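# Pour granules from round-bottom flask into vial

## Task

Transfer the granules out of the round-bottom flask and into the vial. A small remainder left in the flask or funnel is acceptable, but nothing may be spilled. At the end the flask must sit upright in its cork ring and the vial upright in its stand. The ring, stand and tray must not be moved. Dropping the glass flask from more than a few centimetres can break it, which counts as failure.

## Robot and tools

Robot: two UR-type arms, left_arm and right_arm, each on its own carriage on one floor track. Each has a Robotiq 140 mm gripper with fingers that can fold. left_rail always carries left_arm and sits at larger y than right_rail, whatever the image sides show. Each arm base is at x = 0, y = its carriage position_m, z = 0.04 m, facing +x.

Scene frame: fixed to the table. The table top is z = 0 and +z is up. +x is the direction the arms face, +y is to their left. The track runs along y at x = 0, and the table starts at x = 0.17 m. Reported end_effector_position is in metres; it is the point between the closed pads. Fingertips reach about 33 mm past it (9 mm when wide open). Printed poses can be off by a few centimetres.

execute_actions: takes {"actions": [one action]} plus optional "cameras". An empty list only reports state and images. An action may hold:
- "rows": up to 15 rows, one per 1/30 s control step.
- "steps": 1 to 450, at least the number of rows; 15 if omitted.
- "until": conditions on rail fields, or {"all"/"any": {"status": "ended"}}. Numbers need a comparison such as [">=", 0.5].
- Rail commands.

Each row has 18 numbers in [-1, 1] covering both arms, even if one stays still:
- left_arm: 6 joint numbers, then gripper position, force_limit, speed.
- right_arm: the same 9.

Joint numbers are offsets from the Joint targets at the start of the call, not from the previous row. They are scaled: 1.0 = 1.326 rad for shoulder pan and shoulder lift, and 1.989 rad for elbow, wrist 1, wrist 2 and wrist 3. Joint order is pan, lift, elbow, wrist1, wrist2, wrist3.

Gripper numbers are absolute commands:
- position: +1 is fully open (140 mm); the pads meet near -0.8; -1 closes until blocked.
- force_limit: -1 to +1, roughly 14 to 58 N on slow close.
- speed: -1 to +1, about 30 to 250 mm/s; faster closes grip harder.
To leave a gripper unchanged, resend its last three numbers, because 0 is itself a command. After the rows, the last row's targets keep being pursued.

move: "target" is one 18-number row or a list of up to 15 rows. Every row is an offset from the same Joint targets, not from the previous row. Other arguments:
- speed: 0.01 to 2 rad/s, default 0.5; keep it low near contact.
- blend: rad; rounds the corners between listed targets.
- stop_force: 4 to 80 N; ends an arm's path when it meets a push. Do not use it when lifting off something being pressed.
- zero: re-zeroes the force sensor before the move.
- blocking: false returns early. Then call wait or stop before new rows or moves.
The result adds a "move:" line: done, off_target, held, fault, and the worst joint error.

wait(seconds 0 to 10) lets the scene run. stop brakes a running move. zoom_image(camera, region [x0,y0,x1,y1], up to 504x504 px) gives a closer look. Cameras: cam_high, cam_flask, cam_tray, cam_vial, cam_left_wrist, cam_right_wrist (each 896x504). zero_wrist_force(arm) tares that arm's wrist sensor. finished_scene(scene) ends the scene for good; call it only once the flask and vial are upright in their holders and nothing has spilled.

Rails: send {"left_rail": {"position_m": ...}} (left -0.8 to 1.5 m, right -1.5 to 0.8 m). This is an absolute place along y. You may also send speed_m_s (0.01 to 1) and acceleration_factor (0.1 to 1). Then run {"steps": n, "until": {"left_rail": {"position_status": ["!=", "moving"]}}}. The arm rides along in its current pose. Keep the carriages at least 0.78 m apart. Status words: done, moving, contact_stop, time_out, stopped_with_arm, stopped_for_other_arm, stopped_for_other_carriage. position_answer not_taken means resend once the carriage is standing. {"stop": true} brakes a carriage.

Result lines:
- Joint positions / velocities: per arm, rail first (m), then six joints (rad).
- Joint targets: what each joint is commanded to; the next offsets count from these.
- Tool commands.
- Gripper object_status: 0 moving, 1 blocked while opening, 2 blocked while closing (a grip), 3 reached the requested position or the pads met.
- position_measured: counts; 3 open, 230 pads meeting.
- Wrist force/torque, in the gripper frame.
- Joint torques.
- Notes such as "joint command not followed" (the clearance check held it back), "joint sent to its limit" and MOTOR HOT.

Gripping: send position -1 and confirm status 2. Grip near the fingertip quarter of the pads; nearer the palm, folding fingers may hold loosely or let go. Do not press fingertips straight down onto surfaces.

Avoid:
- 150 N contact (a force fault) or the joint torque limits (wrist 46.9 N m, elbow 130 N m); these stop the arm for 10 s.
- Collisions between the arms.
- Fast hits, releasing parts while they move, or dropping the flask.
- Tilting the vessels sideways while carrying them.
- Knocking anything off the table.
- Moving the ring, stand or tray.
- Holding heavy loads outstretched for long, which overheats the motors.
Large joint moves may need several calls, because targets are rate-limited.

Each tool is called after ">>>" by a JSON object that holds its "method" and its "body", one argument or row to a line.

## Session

>>> {"method": "execute_actions", "body": {
  "actions": []
}}

Scene clock: 0.00 s.
left_arm: end_effector_position=(+0.3563, +1.2545, +0.5790) position_measured=3 object_status=3 end_effector_quat_wxyz=(+0.000, +0.000, +1.000, +0.000) | right_arm: end_effector_position=(+0.3563, -1.1236, +0.5790) position_measured=3 object_status=3 end_effector_quat_wxyz=(+0.000, +0.000, +1.000, +0.000)
Joint positions: left_arm=[1.176 -0.28 -2.157 1.821 -1.235 -1.571 -0.281] | right_arm=[-1.202 -0.281 -2.157 1.821 -1.235 -1.571 -0.28]
Joint velocities: within noise
Joint torques (N m): no reading
Wrist force (N): no reading
Wrist torque (N m): no reading
Wrist force, peak (N): no reading
Joint targets: left_arm=[1.176 -0.281 -2.157 1.821 -1.235 -1.571 -0.280] | right_arm=[-1.202 -0.280 -2.157 1.821 -1.235 -1.571 -0.280]
Tool commands: left_gripper/position=+1.0 left_gripper/force_limit=+1.0 left_gripper/speed=+1.0 right_gripper/position=+1.0 right_gripper/force_limit=+1.0 right_gripper/speed=+1.0
left_rail: position_m=1.176 position_status=done
right_rail: position_m=-1.202 position_status=done

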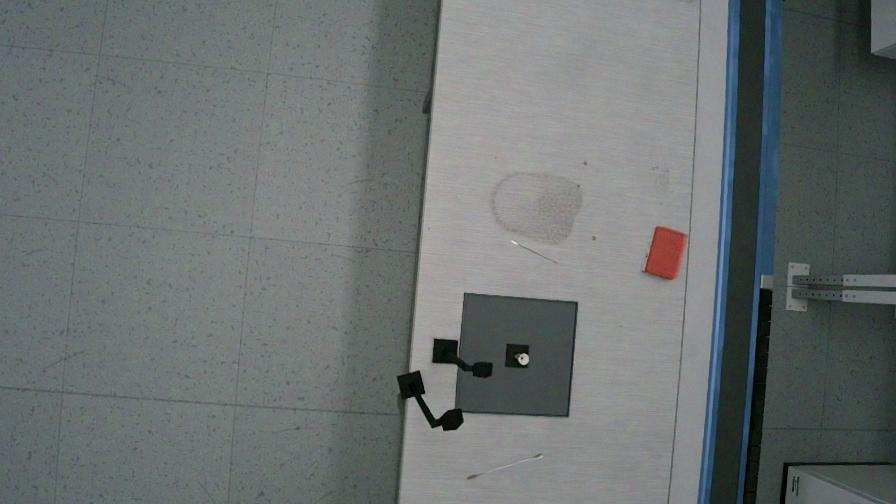

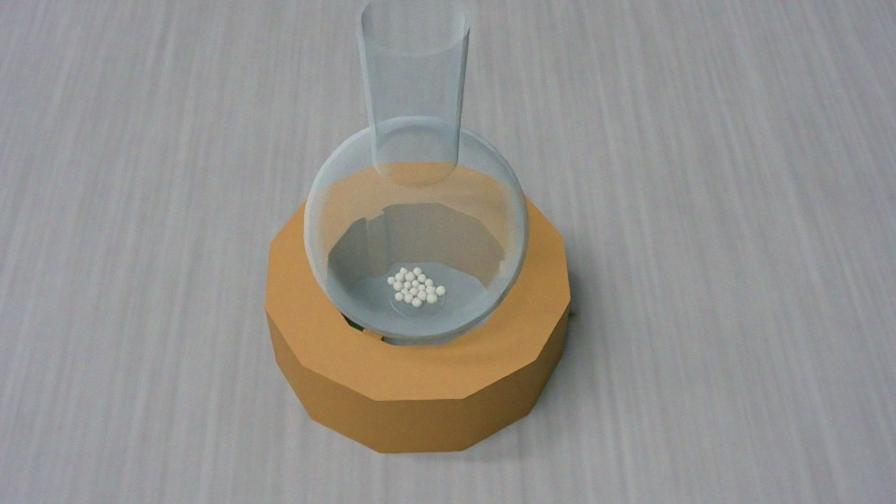

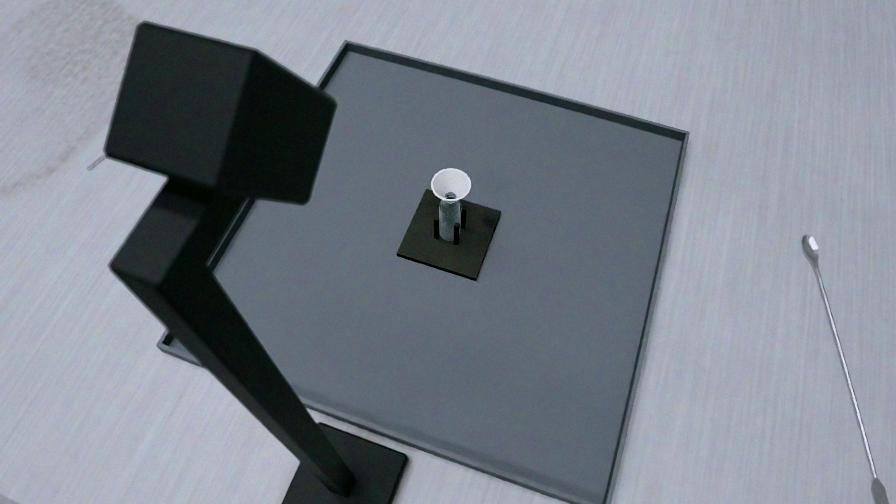

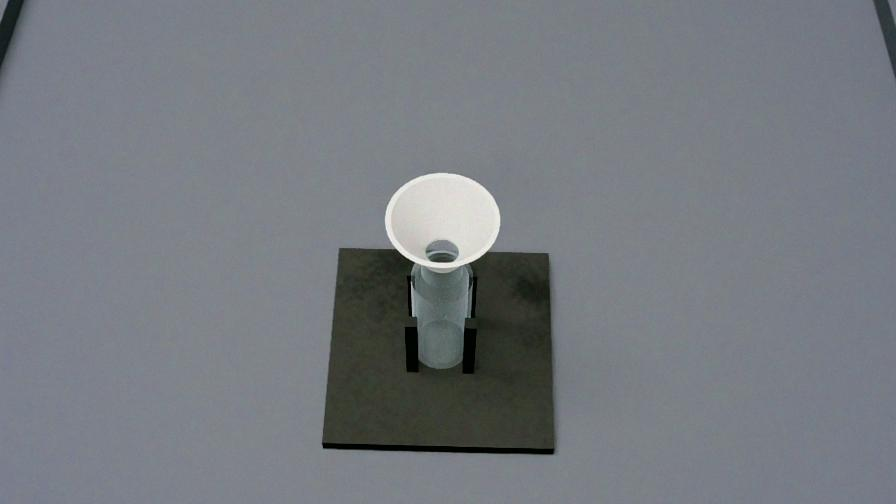

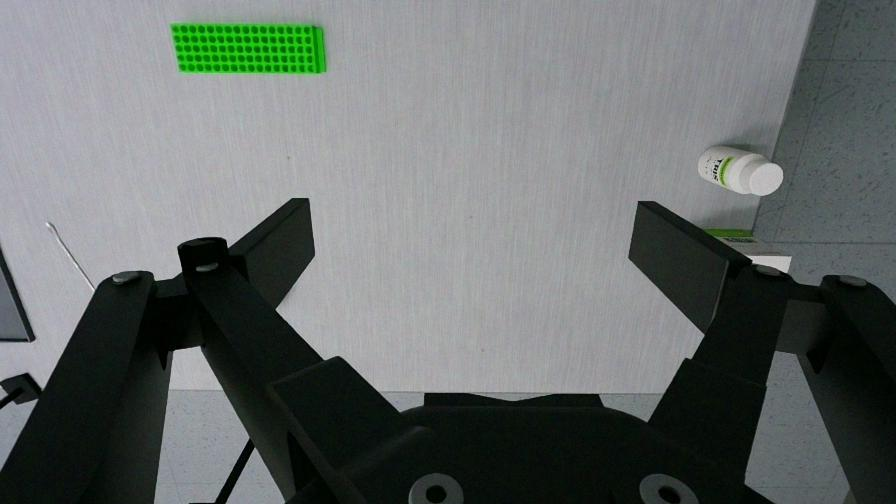

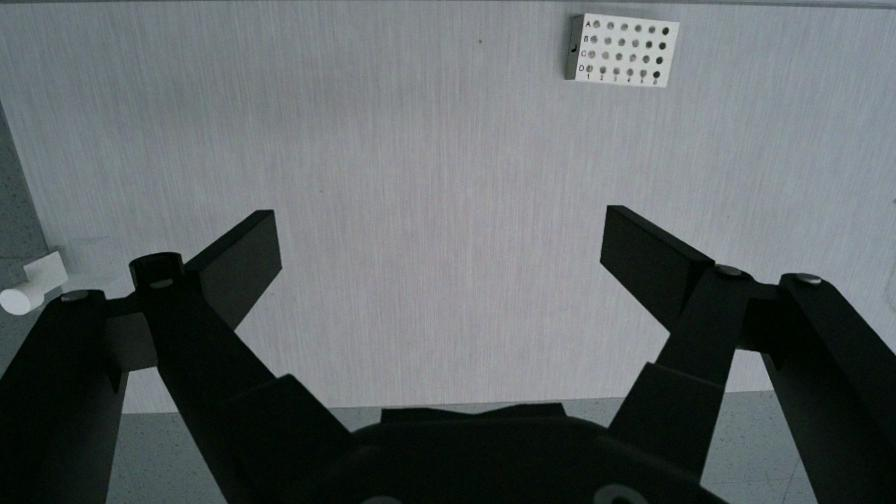

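>>> {"method": "execute_actions", "body": {
  "actions": [
    {"right_rail":{"position_m":-1.4,"speed_m_s":0.3,"acceleration_factor":0.5},"left_rail":{"position_m":0.80,"speed_m_s":0.5,"acceleration_factor":0.6},"steps":150,"until":{"all":{"status":"ended"}}}
  ],
  "cameras": ["cam_left_wrist"]
}}

Scene clock: 12.07 s.
left_arm: end_effector_position=(+0.3563, +0.8787, +0.5790) position_measured=3 object_status=3 end_effector_quat_wxyz=(+0.000, +0.000, +1.000, +0.000) end_effector_velocity=(+0.000, -0.001, +0.000) end_effector_angular_velocity=(+0.001, +0.000, +0.001) | right_arm: end_effector_position=(+0.3563, -1.3214, +0.5790) position_measured=3 object_status=3 end_effector_quat_wxyz=(+0.000, +0.000, +1.000, +0.000)
Joint positions: left_arm=[0.8 -0.28 -2.157 1.821 -1.235 -1.571 -0.281] | right_arm=[-1.4 -0.28 -2.157 1.821 -1.235 -1.571 -0.281]
Joint velocities: left_arm=[-0.001 0 0 0 0 0.001 -0.001] | right_arm=[within noise]
Joint torques (N m): left_arm=[1.05 5.63 -43.15 -3.94 0.01 0.43] | right_arm=[1.08 4.97 -43.33 -3.74 0.39 0.29]
Wrist force (N): left_arm=[-0.1 0.2 0.3] | right_arm=[-0.1 0.3 0.0]
Wrist torque (N m): left_arm=[0.03 0.02 0.00] | right_arm=[0.06 0.02 0.00]
Wrist force, peak (N): left_arm=[-0.4 -1.3 0.4] | right_arm=[-0.4 1.1 -0.3]
Joint targets: left_arm=[0.800 -0.281 -2.157 1.821 -1.235 -1.571 -0.280] | right_arm=[-1.400 -0.280 -2.157 1.821 -1.235 -1.571 -0.280]
Tool commands: left_gripper/position=+1.0 left_gripper/force_limit=+1.0 left_gripper/speed=+1.0 right_gripper/position=+1.0 right_gripper/force_limit=+1.0 right_gripper/speed=+1.0
left_rail: position_m=0.800 speed_m_s=0.50 position_status=done
right_rail: position_m=-1.400 speed_m_s=0.30 position_status=done
Images, in order (width x height): cam_left_wrist 896x504.

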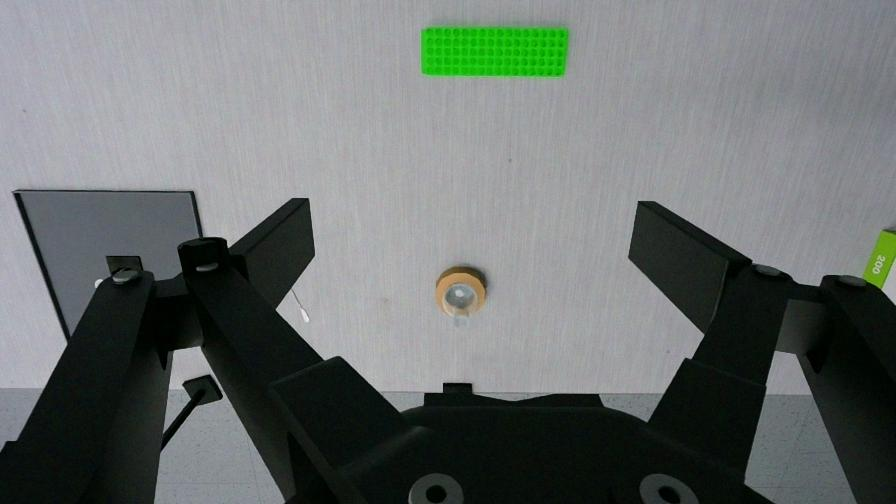

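>>> {"method": "move", "body": {
  "target": [0.2115,0.3948,0.0775,-0.3406,0,0.1408,0,0,0,0,0,0,0,0,0,1,1,1],
  "speed": 0.6,
  "cameras": []
}}

>>> {"method": "execute_actions", "body": {
  "actions": [
    {"left_rail":{"position_m":0.716,"speed_m_s":0.3,"acceleration_factor":0.5},"steps":100,"until":{"all":{"status":"ended"}}}
  ],
  "cameras": ["cam_left_wrist","cam_flask","cam_high"]
}}

Scene clock: 40.20 s.
left_arm: end_effector_position=(+0.6199, +0.9740, +0.3004) position_measured=129 object_status=3 end_effector_quat_wxyz=(+0.000, +0.000, +1.000, +0.000) | right_arm: end_effector_position=(+0.3563, -1.3214, +0.5790) position_measured=3 object_status=3 end_effector_quat_wxyz=(+0.000, +0.000, +1.000, +0.000)
Joint positions: left_arm=[0.8 0 -1.634 1.975 -1.912 -1.571 -0.001] | right_arm=[-1.4 -0.281 -2.157 1.821 -1.235 -1.571 -0.281]
Joint velocities: within noise
Joint torques (N m): left_arm=[9.33 -28.69 -34.65 -7.2 0.24 2.53] | right_arm=[1.29 7.47 -42.41 -2.83 0.36 0.67]
Wrist force (N): left_arm=[-0.2 0.2 0.2] | right_arm=[-0.2 0.3 0.0]
Wrist torque (N m): left_arm=[0.07 0.01 -0.01] | right_arm=[0.05 0.04 0.00]
Wrist force, peak (N): left_arm=[-1.9 1.6 2.7] | right_arm=[0.4 -0.1 -0.3]
Joint targets: left_arm=[0.800 0.000 -1.633 1.975 -1.912 -1.571 0.000] | right_arm=[-1.400 -0.280 -2.157 1.821 -1.235 -1.571 -0.280]
left_rail: position_m=0.800 speed_m_s=0.50 position_status=done
right_rail: position_m=-1.400 speed_m_s=0.30 position_status=done
move: done
No camera images: "cameras" was empty.

Scene clock: 41.40 s.
left_arm: end_effector_position=(+0.6200, +0.8902, +0.3001) position_measured=129 object_status=3 end_effector_quat_wxyz=(+0.000, +0.000, +1.000, +0.000) end_effector_velocity=(+0.000, +0.000, +0.000) end_effector_angular_velocity=(+0.001, +0.000, +0.002) | right_arm: end_effector_position=(+0.3563, -1.3214, +0.5790) position_measured=3 object_status=3 end_effector_quat_wxyz=(+0.000, +0.000, +1.000, +0.000)
Joint positions: left_arm=[0.716 0 -1.633 1.975 -1.912 -1.571 0] | right_arm=[-1.4 -0.281 -2.157 1.821 -1.235 -1.571 -0.281]
Joint velocities: left_arm=[-0.001 0.001 0 0 0 0.001 -0.002] | right_arm=[within noise]
Joint torques (N m): left_arm=[10.49 -31.68 -36.54 -6.33 0.02 2.98] | right_arm=[2.26 12.96 -42.24 -2.84 0.46 0.48]
Wrist force (N): left_arm=[-0.2 0.4 0.0] | right_arm=[0.2 -0.1 -0.4]
Wrist torque (N m): left_arm=[0.10 0.02 0.00] | right_arm=[-0.02 -0.05 0.00]
Wrist force, peak (N): left_arm=[-0.7 1.5 -0.1] | right_arm=[0.2 0.0 -0.5]
Joint targets: left_arm=[0.716 0.000 -1.633 1.975 -1.912 -1.571 0.000] | right_arm=[-1.400 -0.280 -2.157 1.821 -1.235 -1.571 -0.280]
Tool commands: left_gripper/position=+0.0 left_gripper/force_limit=+0.0 left_gripper/speed=+0.0 right_gripper/position=+1.0 right_gripper/force_limit=+1.0 right_gripper/speed=+1.0
left_rail: position_m=0.716 speed_m_s=0.30 position_status=done
right_rail: position_m=-1.400 speed_m_s=0.30 position_status=done
Images, in order (width x height): cam_high 896x504, cam_flask 896x504, cam_left_wrist 896x504.

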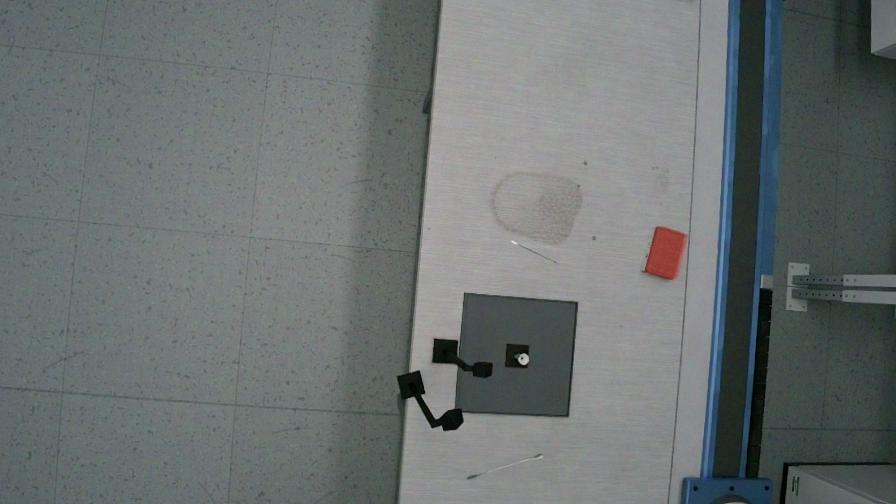

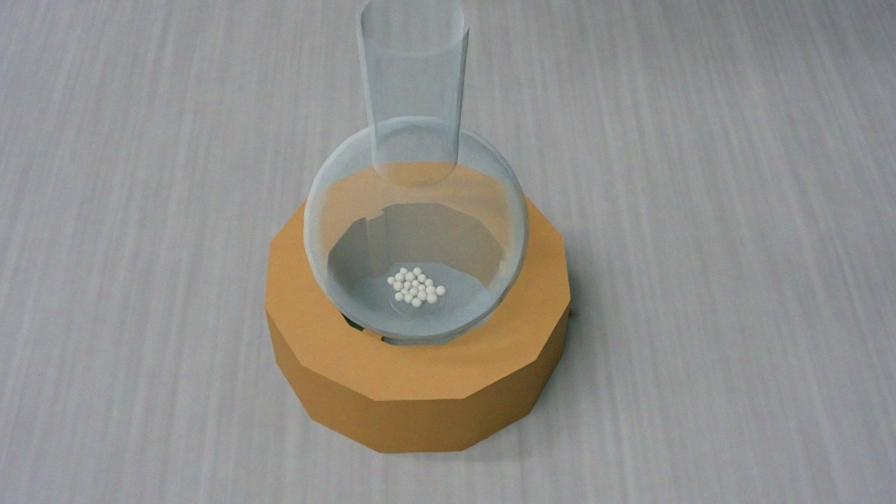

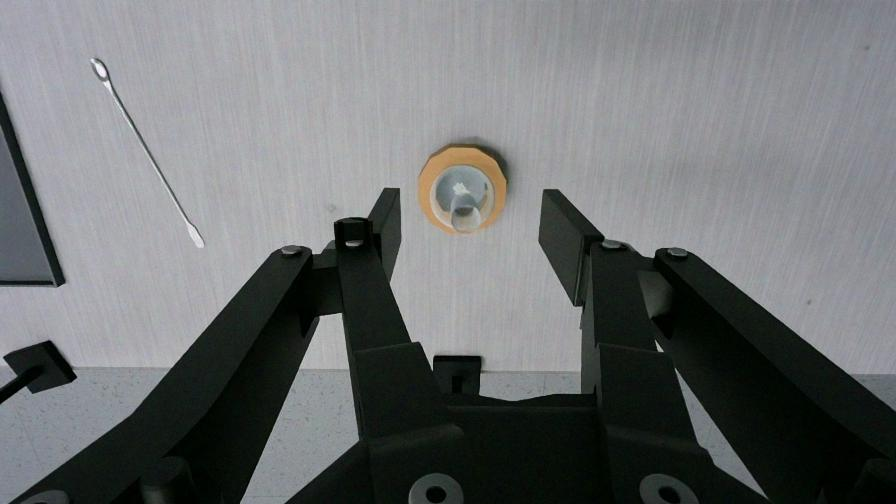

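>>> {"method": "move", "body": {
  "target": [0.0958,-0.1467,0.1197,0.3728,0.7898,-0.0704,0,0,0,0,0,0,0,0,0,1,1,1],
  "speed": 0.7,
  "cameras": ["cam_left_wrist","cam_flask"]
}}

>>> {"method": "move", "body": {
  "target": [0.3069,0.2489,0.1976,0.0322,0.7898,0.0704,0,0,0,0,0,0,0,0,0,1,1,1],
  "speed": 0.7,
  "cameras": ["cam_left_wrist","cam_flask"]
}}

>>> {"method": "execute_actions", "body": {
  "actions": [
    {"left_rail":{"position_m":0.2915,"speed_m_s":0.3,"acceleration_factor":0.5},"steps":120,"until":{"all":{"status":"ended"}}}
  ],
  "cameras": ["cam_left_wrist","cam_flask","cam_high"]
}}

Scene clock: 78.40 s.
left_arm: end_effector_position=(+0.3898, +1.2846, +0.5137) position_measured=129 object_status=3 end_effector_quat_wxyz=(-0.266, +0.181, +0.684, +0.655) | right_arm: end_effector_position=(+0.3563, -1.3214, +0.5790) position_measured=3 object_status=3 end_effector_quat_wxyz=(+0.000, +0.000, +1.000, +0.000)
Joint positions: left_arm=[0.716 0.127 -1.828 2.213 -1.171 -0.001 -0.14] | right_arm=[-1.4 -0.28 -2.157 1.821 -1.235 -1.571 -0.281]
Joint velocities: within noise
Joint torques (N m): left_arm=[11.59 -35.61 -33.02 -2.07 5.87 -1.95] | right_arm=[2.51 12.32 -43.59 -2.9 0.59 0.33]
Wrist force (N): left_arm=[-1.3 -0.3 0.4] | right_arm=[0.1 0.0 -0.1]
Wrist torque (N m): left_arm=[0.13 0.26 -0.10] | right_arm=[-0.01 -0.03 0.00]
Wrist force, peak (N): left_arm=[-1.6 -0.9 -0.3] | right_arm=[0.0 -0.1 -0.8]
Joint targets: left_arm=[0.716 0.127 -1.828 2.213 -1.171 0.000 -0.140] | right_arm=[-1.400 -0.280 -2.157 1.821 -1.235 -1.571 -0.280]
left_rail: position_m=0.716 speed_m_s=0.30 position_status=done
right_rail: position_m=-1.400 speed_m_s=0.30 position_status=done
move: done
Images, in order (width x height): cam_flask 896x504, cam_left_wrist 896x504.

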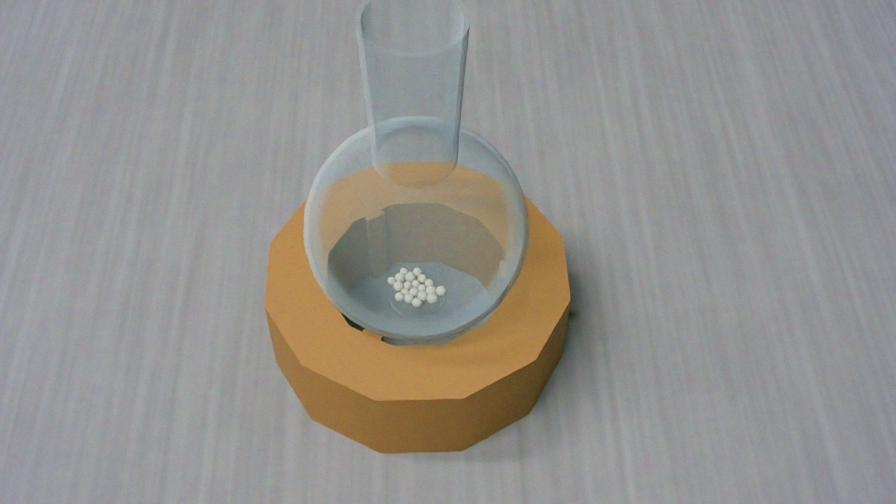

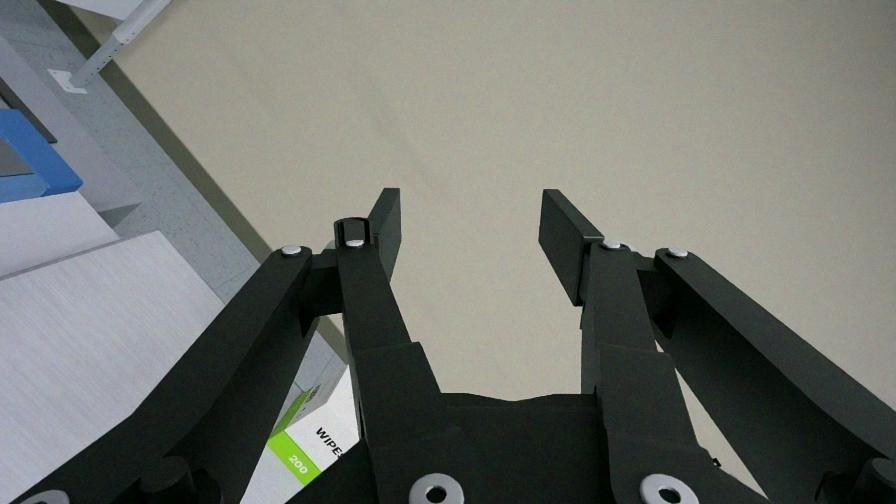

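Scene clock: 81.47 s.
left_arm: end_effector_position=(+0.4625, +1.1918, +0.2002) position_measured=129 object_status=3 end_effector_quat_wxyz=(-0.186, +0.682, +0.187, +0.682) | right_arm: end_effector_position=(+0.3563, -1.3214, +0.5790) position_measured=3 object_status=3 end_effector_quat_wxyz=(+0.000, +0.000, +1.000, +0.000)
Joint positions: left_arm=[0.716 0.534 -1.498 2.606 -1.107 1.57 -0.001] | right_arm=[-1.4 -0.281 -2.157 1.821 -1.235 -1.571 -0.28]
Joint velocities: within noise
Joint torques (N m): left_arm=[10.81 -17.3 -11.83 -1.3 3.33 3.03] | right_arm=[1.52 12.39 -43.99 -3.4 0.22 0.33]
Wrist force (N): left_arm=[-1.5 -0.4 0.8] | right_arm=[-0.5 0.3 -0.3]
Wrist torque (N m): left_arm=[0.18 0.23 -0.13] | right_arm=[0.05 0.10 0.00]
Wrist force, peak (N): left_arm=[-3.1 -0.3 -0.2] | right_arm=[-0.5 0.3 -0.3]
Joint targets: left_arm=[0.716 0.534 -1.498 2.606 -1.107 1.570 0.000] | right_arm=[-1.400 -0.280 -2.157 1.821 -1.235 -1.571 -0.280]
left_rail: position_m=0.716 speed_m_s=0.30 position_status=done
right_rail: position_m=-1.400 speed_m_s=0.30 position_status=done
move: done
Images, in order (width x height): cam_flask 896x504, cam_left_wrist 896x504.

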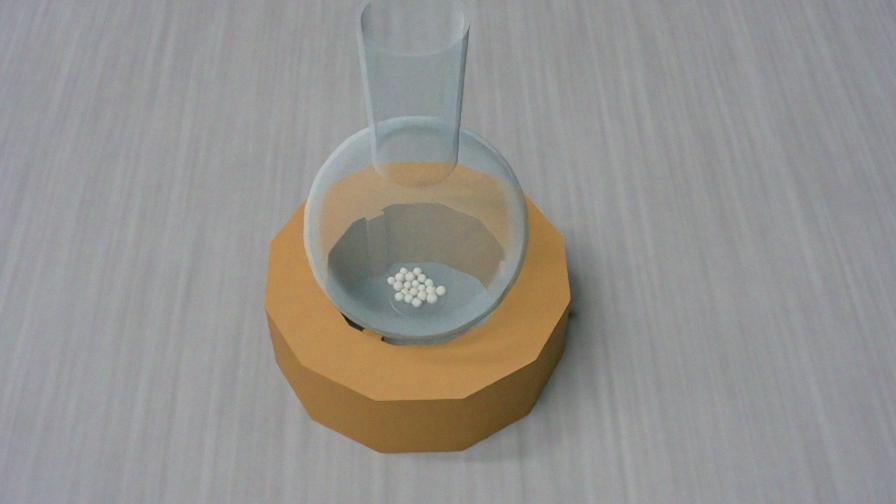

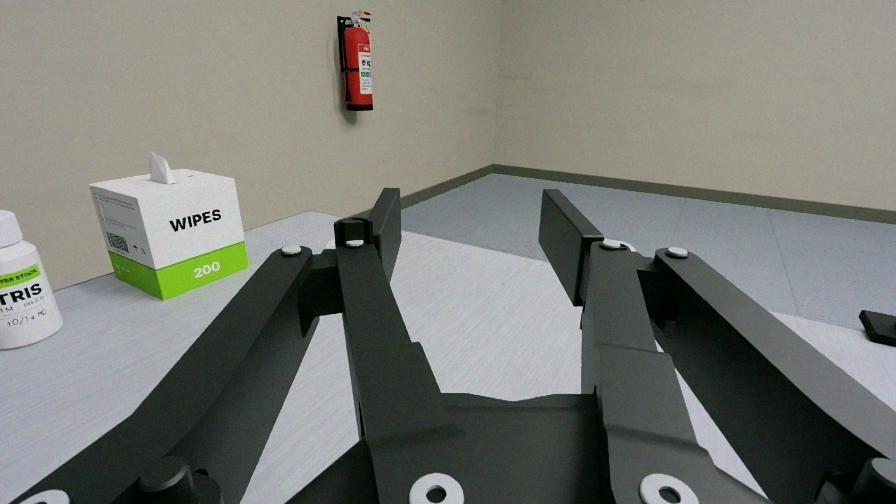

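Scene clock: 83.93 s.
left_arm: end_effector_position=(+0.4624, +0.7673, +0.2000) position_measured=129 object_status=3 end_effector_quat_wxyz=(-0.186, +0.682, +0.187, +0.682) end_effector_velocity=(+0.000, -0.001, +0.000) end_effector_angular_velocity=(-0.001, -0.001, +0.000) | right_arm: end_effector_position=(+0.3563, -1.3214, +0.5790) position_measured=3 object_status=3 end_effector_quat_wxyz=(+0.000, +0.000, +1.000, +0.000)
Joint positions: left_arm=[0.292 0.534 -1.498 2.606 -1.107 1.57 0] | right_arm=[-1.4 -0.281 -2.157 1.821 -1.235 -1.571 -0.28]
Joint velocities: left_arm=[-0.001 0 0 0 -0.001 0 -0.002] | right_arm=[within noise]
Joint torques (N m): left_arm=[12.33 -19.03 -17.45 -1.97 2.1 3.04] | right_arm=[-0.98 13.88 -42.48 -2.97 0.36 0.79]
Wrist force (N): left_arm=[-1.4 -0.3 0.8] | right_arm=[0.1 0.0 -0.2]
Wrist torque (N m): left_arm=[0.18 0.20 -0.12] | right_arm=[0.01 -0.04 0.00]
Wrist force, peak (N): left_arm=[-1.7 -1.3 1.5] | right_arm=[0.4 0.3 0.1]
Joint targets: left_arm=[0.291 0.534 -1.498 2.606 -1.107 1.570 0.000] | right_arm=[-1.400 -0.280 -2.157 1.821 -1.235 -1.571 -0.280]
Tool commands: left_gripper/position=+0.0 left_gripper/force_limit=+0.0 left_gripper/speed=+0.0 right_gripper/position=+1.0 right_gripper/force_limit=+1.0 right_gripper/speed=+1.0
left_rail: position_m=0.292 position_m_goal=0.291 speed_m_s=0.30 position_status=done
right_rail: position_m=-1.400 speed_m_s=0.30 position_status=done
Images, in order (width x height): cam_high 896x504, cam_flask 896x504, cam_left_wrist 896x504.

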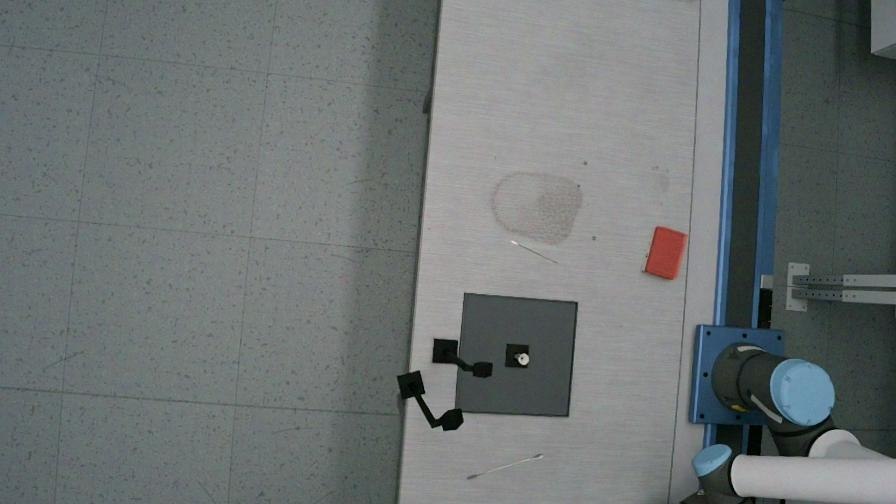

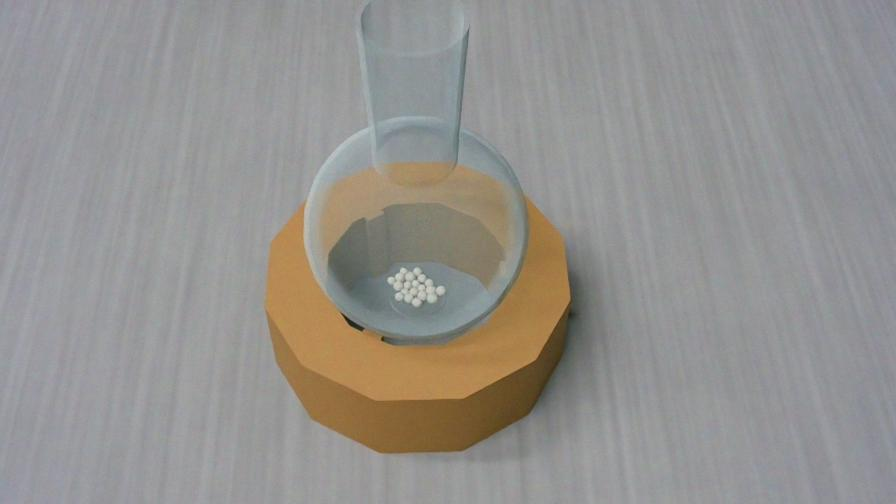

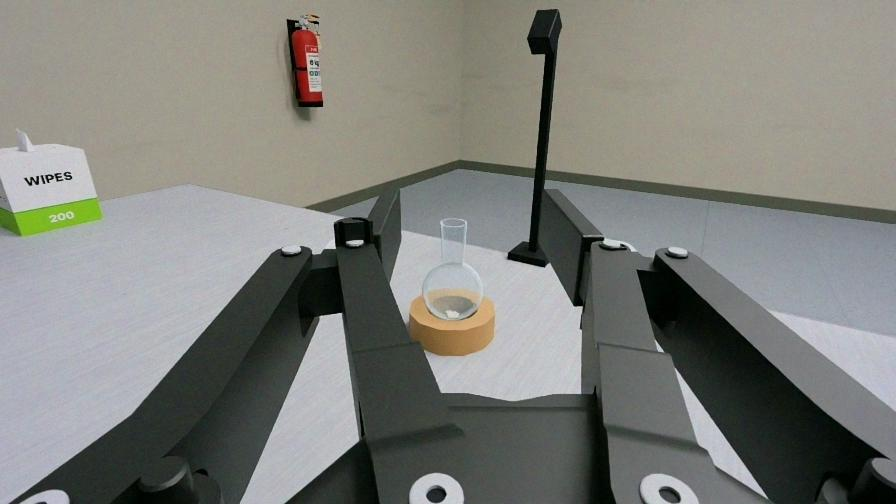

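>>> {"method": "move", "body": {
  "target": [0.003,0.2645,-0.0556,-0.1212,0,0,0,0,0,0,0,0,0,0,0,1,1,1],
  "speed": 0.4,
  "cameras": ["cam_left_wrist","cam_flask"]
}}

Scene clock: 97.30 s.
left_arm: end_effector_position=(+0.5278, +0.8092, +0.1020) position_measured=129 object_status=3 end_effector_quat_wxyz=(-0.188, +0.682, +0.188, +0.682) | right_arm: end_effector_position=(+0.3563, -1.3214, +0.5790) position_measured=3 object_status=3 end_effector_quat_wxyz=(+0.000, +0.000, +1.000, +0.000)
Joint positions: left_arm=[0.291 0.538 -1.148 2.496 -1.348 1.57 0] | right_arm=[-1.4 -0.28 -2.157 1.821 -1.235 -1.571 -0.281]
Joint velocities: within noise
Joint torques (N m): left_arm=[11.17 -37.58 -23.42 -5.64 -0.62 2.91] | right_arm=[-1.62 13.31 -43.55 -3.11 0.1 0.44]
Wrist force (N): left_arm=[-1.7 -0.4 0.5] | right_arm=[-0.4 0.1 -0.3]
Wrist torque (N m): left_arm=[0.15 0.26 -0.10] | right_arm=[0.01 0.07 0.00]
Wrist force, peak (N): left_arm=[-2.9 -0.4 1.6] | right_arm=[-0.3 -0.1 -0.6]
Joint targets: left_arm=[0.291 0.538 -1.147 2.495 -1.348 1.570 0.000] | right_arm=[-1.400 -0.280 -2.157 1.821 -1.235 -1.571 -0.280]
left_rail: position_m=0.291 speed_m_s=0.30 position_status=done
right_rail: position_m=-1.400 speed_m_s=0.30 position_status=done
move: done
Images, in order (width x height): cam_flask 896x504, cam_left_wrist 896x504.

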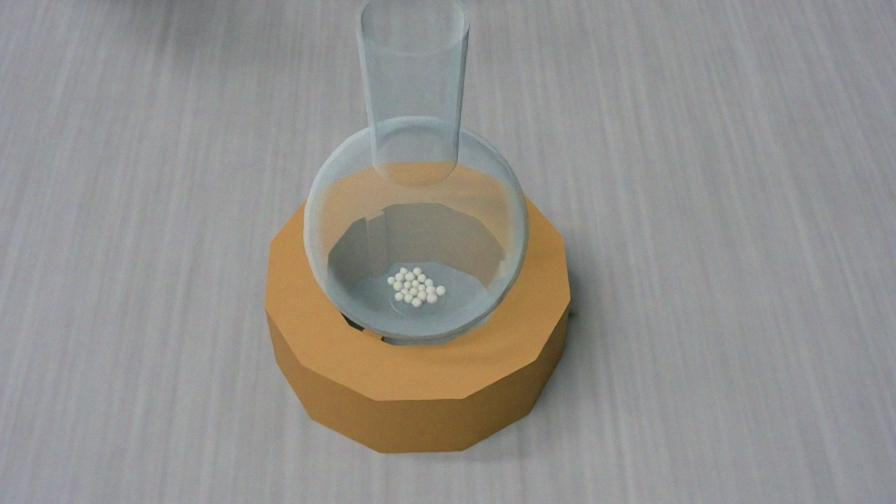

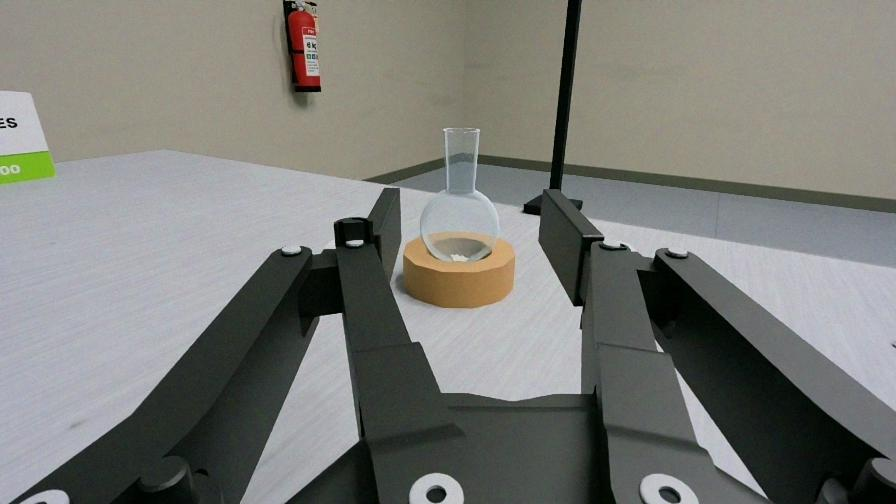

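>>> {"method": "move", "body": {
  "target": [0,0.0584,-0.1046,0.0657,0,0,0,0,0,0,0,0,0,0,0,1,1,1],
  "speed": 0.25,
  "cameras": ["cam_left_wrist","cam_flask"]
}}

Scene clock: 107.67 s.
left_arm: end_effector_position=(+0.6255, +0.8675, +0.1018) position_measured=129 object_status=3 end_effector_quat_wxyz=(-0.188, +0.682, +0.188, +0.682) | right_arm: end_effector_position=(+0.3563, -1.3214, +0.5790) position_measured=3 object_status=3 end_effector_quat_wxyz=(+0.000, +0.000, +1.000, +0.000)
Joint positions: left_arm=[0.291 0.538 -1.07 2.288 -1.218 1.57 0] | right_arm=[-1.4 -0.28 -2.157 1.821 -1.235 -1.571 -0.281]
Joint velocities: within noise
Joint torques (N m): left_arm=[8.76 -56.06 -29.89 -0.04 -2.15 2.75] | right_arm=[1.8 12.27 -43.89 -3.07 -0.39 0.29]
Wrist force (N): left_arm=[-1.6 -0.4 0.4] | right_arm=[-0.1 -0.1 -0.1]
Wrist torque (N m): left_arm=[0.15 0.22 -0.09] | right_arm=[-0.04 0.01 0.00]
Wrist force, peak (N): left_arm=[-1.8 -0.8 2.2] | right_arm=[0.4 0.1 -0.4]
Joint targets: left_arm=[0.291 0.538 -1.070 2.287 -1.217 1.570 0.000] | right_arm=[-1.400 -0.280 -2.157 1.821 -1.235 -1.571 -0.280]
left_rail: position_m=0.291 speed_m_s=0.30 position_status=done
right_rail: position_m=-1.400 speed_m_s=0.30 position_status=done
move: done
Images, in order (width x height): cam_flask 896x504, cam_left_wrist 896x504.

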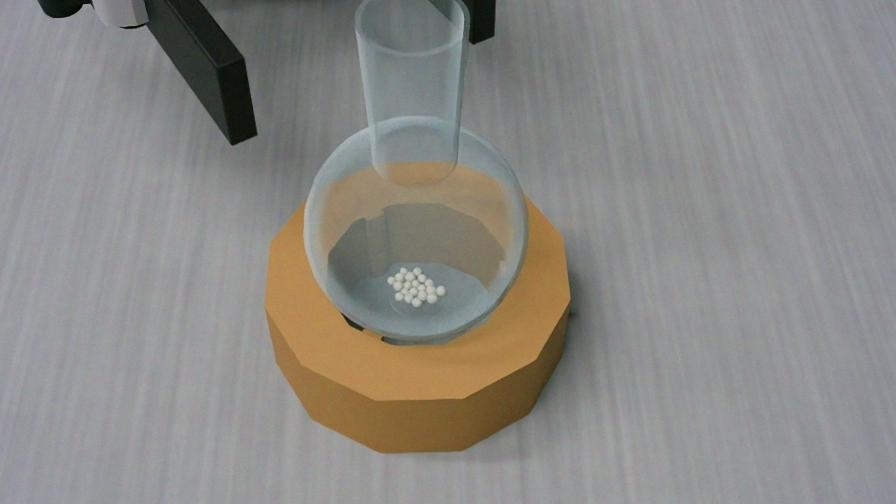

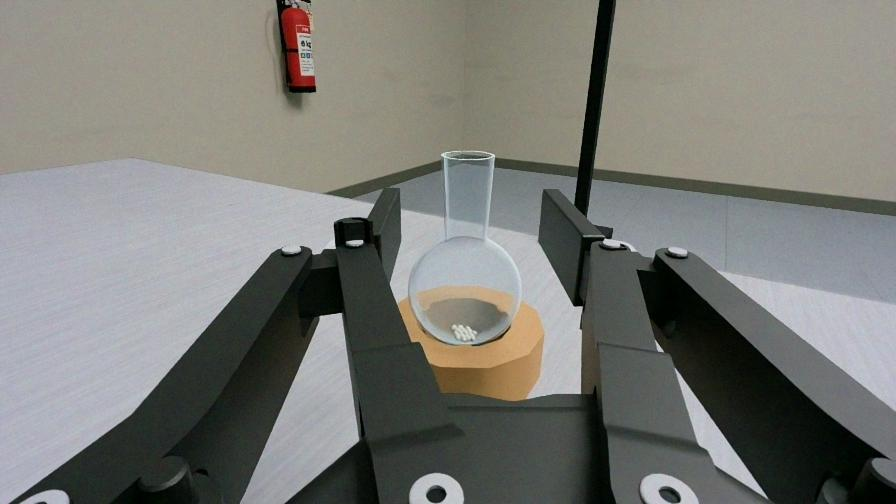

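>>> {"method": "move", "body": {
  "target": [0,0.0127,-0.0207,0.0123,0,0,0,0,-1,0,0,0,0,0,0,1,1,1],
  "speed": 0.1,
  "cameras": ["cam_left_wrist","cam_flask"]
}}

>>> {"method": "execute_actions", "body": {
  "actions": [
    {"rows":[[0,0,0,0,0,0,-1,0,-1,0,0,0,0,0,0,1,1,1]],"steps":90}
  ],
  "cameras": ["cam_left_wrist","cam_flask"]
}}

Scene clock: 119.93 s.
left_arm: end_effector_position=(+0.6444, +0.8787, +0.1017) position_measured=129 object_status=3 end_effector_quat_wxyz=(-0.188, +0.682, +0.188, +0.682) | right_arm: end_effector_position=(+0.3563, -1.3214, +0.5790) position_measured=3 object_status=3 end_effector_quat_wxyz=(+0.000, +0.000, +1.000, +0.000)
Joint positions: left_arm=[0.291 0.538 -1.053 2.247 -1.193 1.57 0] | right_arm=[-1.4 -0.28 -2.157 1.821 -1.235 -1.571 -0.28]
Joint velocities: within noise
Joint torques (N m): left_arm=[6.48 -50.38 -31.45 -0.93 -1.92 2.53] | right_arm=[-1.57 12.65 -43.76 -3.11 0.14 0.51]
Wrist force (N): left_arm=[-1.5 -0.8 0.9] | right_arm=[-0.2 0.1 -0.2]
Wrist torque (N m): left_arm=[0.07 0.21 -0.10] | right_arm=[0.01 0.04 0.00]
Wrist force, peak (N): left_arm=[-2.1 -0.5 1.0] | right_arm=[0.3 -0.3 -0.6]
Joint targets: left_arm=[0.291 0.538 -1.053 2.246 -1.193 1.570 0.000] | right_arm=[-1.400 -0.280 -2.157 1.821 -1.235 -1.571 -0.280]
left_rail: position_m=0.291 speed_m_s=0.30 position_status=done
right_rail: position_m=-1.400 speed_m_s=0.30 position_status=done
move: done
Images, in order (width x height): cam_flask 896x504, cam_left_wrist 896x504.

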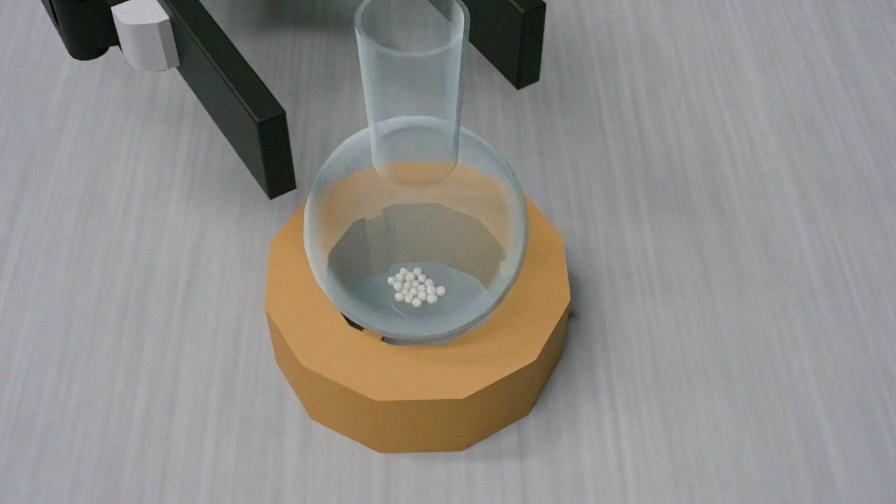

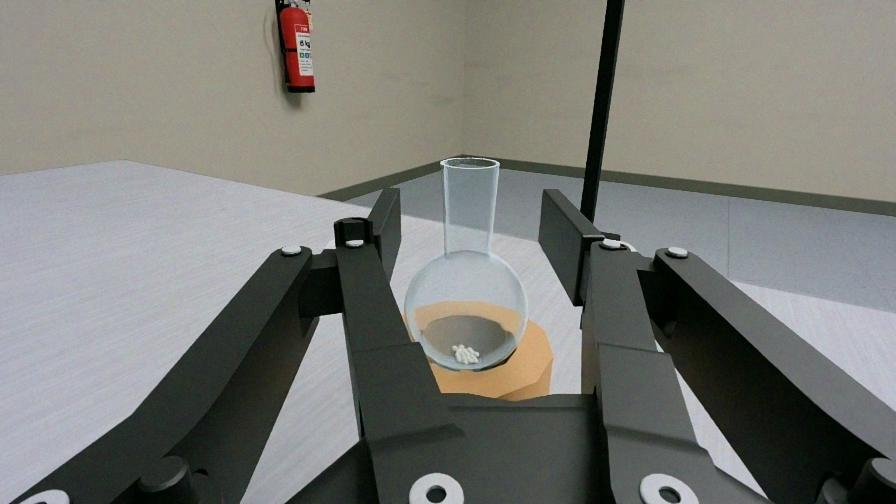

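Scene clock: 123.13 s.
left_arm: end_effector_position=(+0.6446, +0.8788, +0.1017) position_measured=197 object_status=2 end_effector_quat_wxyz=(-0.188, +0.682, +0.188, +0.682) | right_arm: end_effector_position=(+0.3563, -1.3214, +0.5790) position_measured=3 object_status=3 end_effector_quat_wxyz=(+0.000, +0.000, +1.000, +0.000)
Joint positions: left_arm=[0.291 0.538 -1.053 2.246 -1.193 1.57 0] | right_arm=[-1.4 -0.28 -2.157 1.821 -1.235 -1.571 -0.281]
Joint velocities: within noise
Joint torques (N m): left_arm=[5.56 -55.7 -21.64 -2.69 -1.83 2.65] | right_arm=[-0.68 14.52 -43.54 -3.25 -0.08 0.82]
Wrist force (N): left_arm=[-1.3 -1.0 0.3] | right_arm=[0.1 0.1 -0.3]
Wrist torque (N m): left_arm=[0.13 0.17 -0.09] | right_arm=[0.01 -0.03 0.00]
Wrist force, peak (N): left_arm=[-2.1 -0.7 1.0] | right_arm=[-0.3 0.6 -0.4]
Joint targets: left_arm=[0.291 0.538 -1.053 2.246 -1.193 1.570 0.000] | right_arm=[-1.400 -0.280 -2.157 1.821 -1.235 -1.571 -0.280]
left_rail: position_m=0.291 speed_m_s=0.30 position_status=done
right_rail: position_m=-1.400 speed_m_s=0.30 position_status=done
Images, in order (width x height): cam_flask 896x504, cam_left_wrist 896x504.

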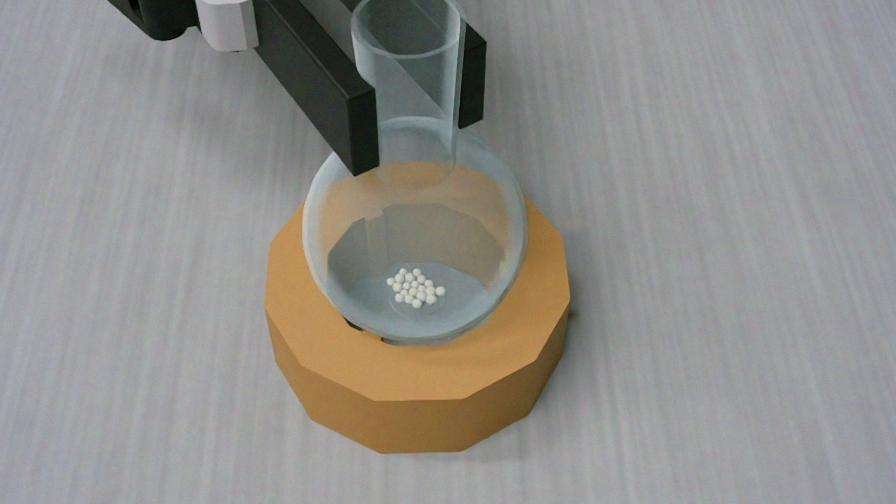

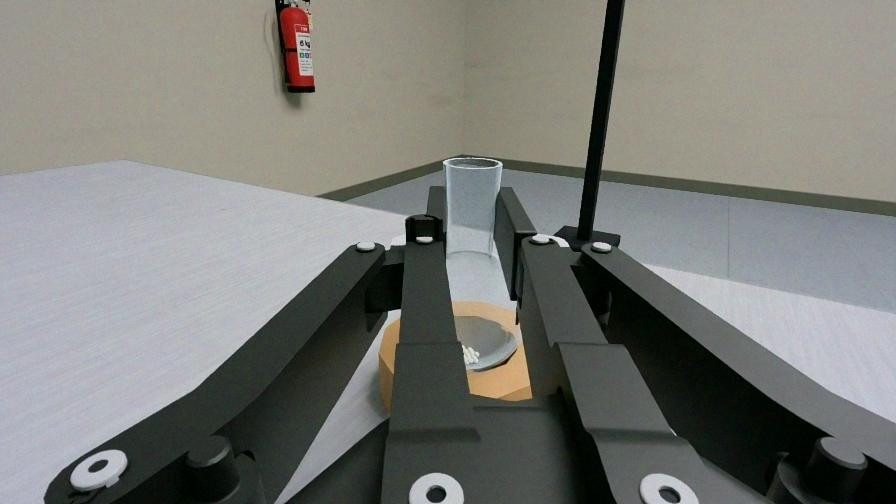

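>>> {"method": "move", "body": {
  "target": [
    [0,-0.0547,-0.0014,0.0379,0,0,-1,0,-1,0,0,0,0,0,0,1,1,1],
    [0,-0.1376,-0.0091,0.1009,0,0,-1,0,-1,0,0,0,0,0,0,1,1,1],
    [0,-0.2467,0.1031,0.0613,0,0,-1,0,-1,0,0,0,0,0,0,1,1,1]
  ],
  "speed": [0.08,0.15,0.25],
  "blend": 0.02,
  "cameras": ["cam_left_wrist","cam_flask"]
}}

Scene clock: 136.47 s.
left_arm: end_effector_position=(+0.5383, +0.8155, +0.2006) position_measured=197 object_status=2 end_effector_quat_wxyz=(-0.188, +0.682, +0.188, +0.682) | right_arm: end_effector_position=(+0.3563, -1.3214, +0.5790) position_measured=3 object_status=3 end_effector_quat_wxyz=(+0.000, +0.000, +1.000, +0.000)
Joint positions: left_arm=[0.292 0.538 -1.38 2.451 -1.071 1.57 0] | right_arm=[-1.4 -0.28 -2.157 1.821 -1.235 -1.571 -0.281]
Joint velocities: within noise
Joint torques (N m): left_arm=[2.95 -65.64 -12.13 -4.7 -1.85 2.49] | right_arm=[-0.51 11.9 -44.58 -3.15 0.25 0.68]
Wrist force (N): left_arm=[-2.5 -0.7 0.5] | right_arm=[0.1 0.4 -0.1]
Wrist torque (N m): left_arm=[0.08 0.27 -0.11] | right_arm=[0.09 -0.03 0.00]
Wrist force, peak (N): left_arm=[-2.9 -0.8 0.5] | right_arm=[0.2 0.2 -0.6]
Joint targets: left_arm=[0.291 0.538 -1.380 2.451 -1.071 1.570 0.000] | right_arm=[-1.400 -0.280 -2.157 1.821 -1.235 -1.571 -0.280]
left_rail: position_m=0.292 position_m_goal=0.291 speed_m_s=0.30 position_status=done
right_rail: position_m=-1.400 speed_m_s=0.30 position_status=done
move: done
Images, in order (width x height): cam_flask 896x504, cam_left_wrist 896x504.

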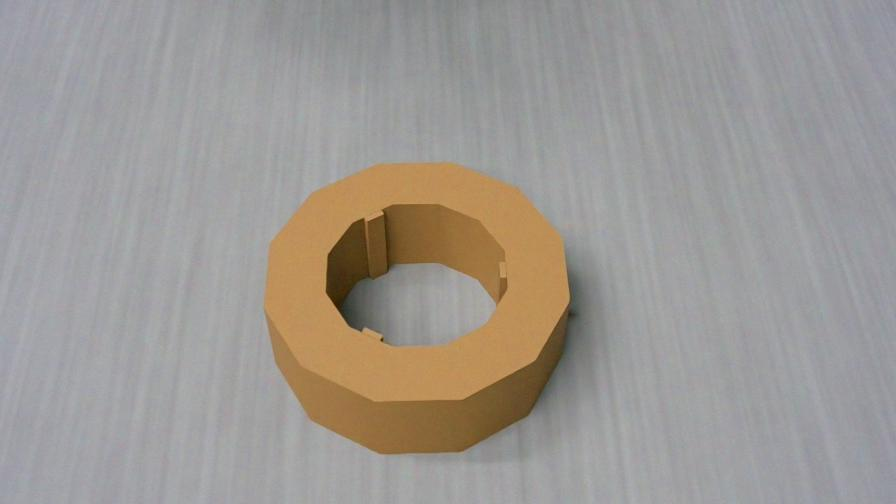

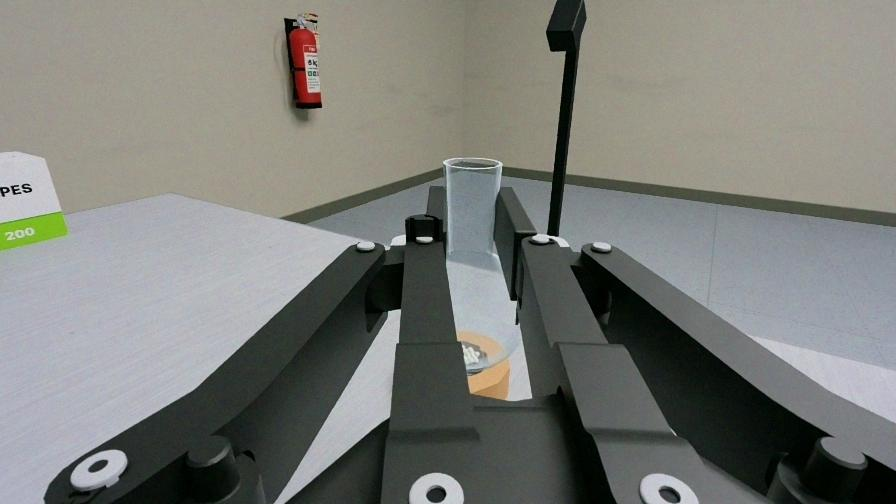

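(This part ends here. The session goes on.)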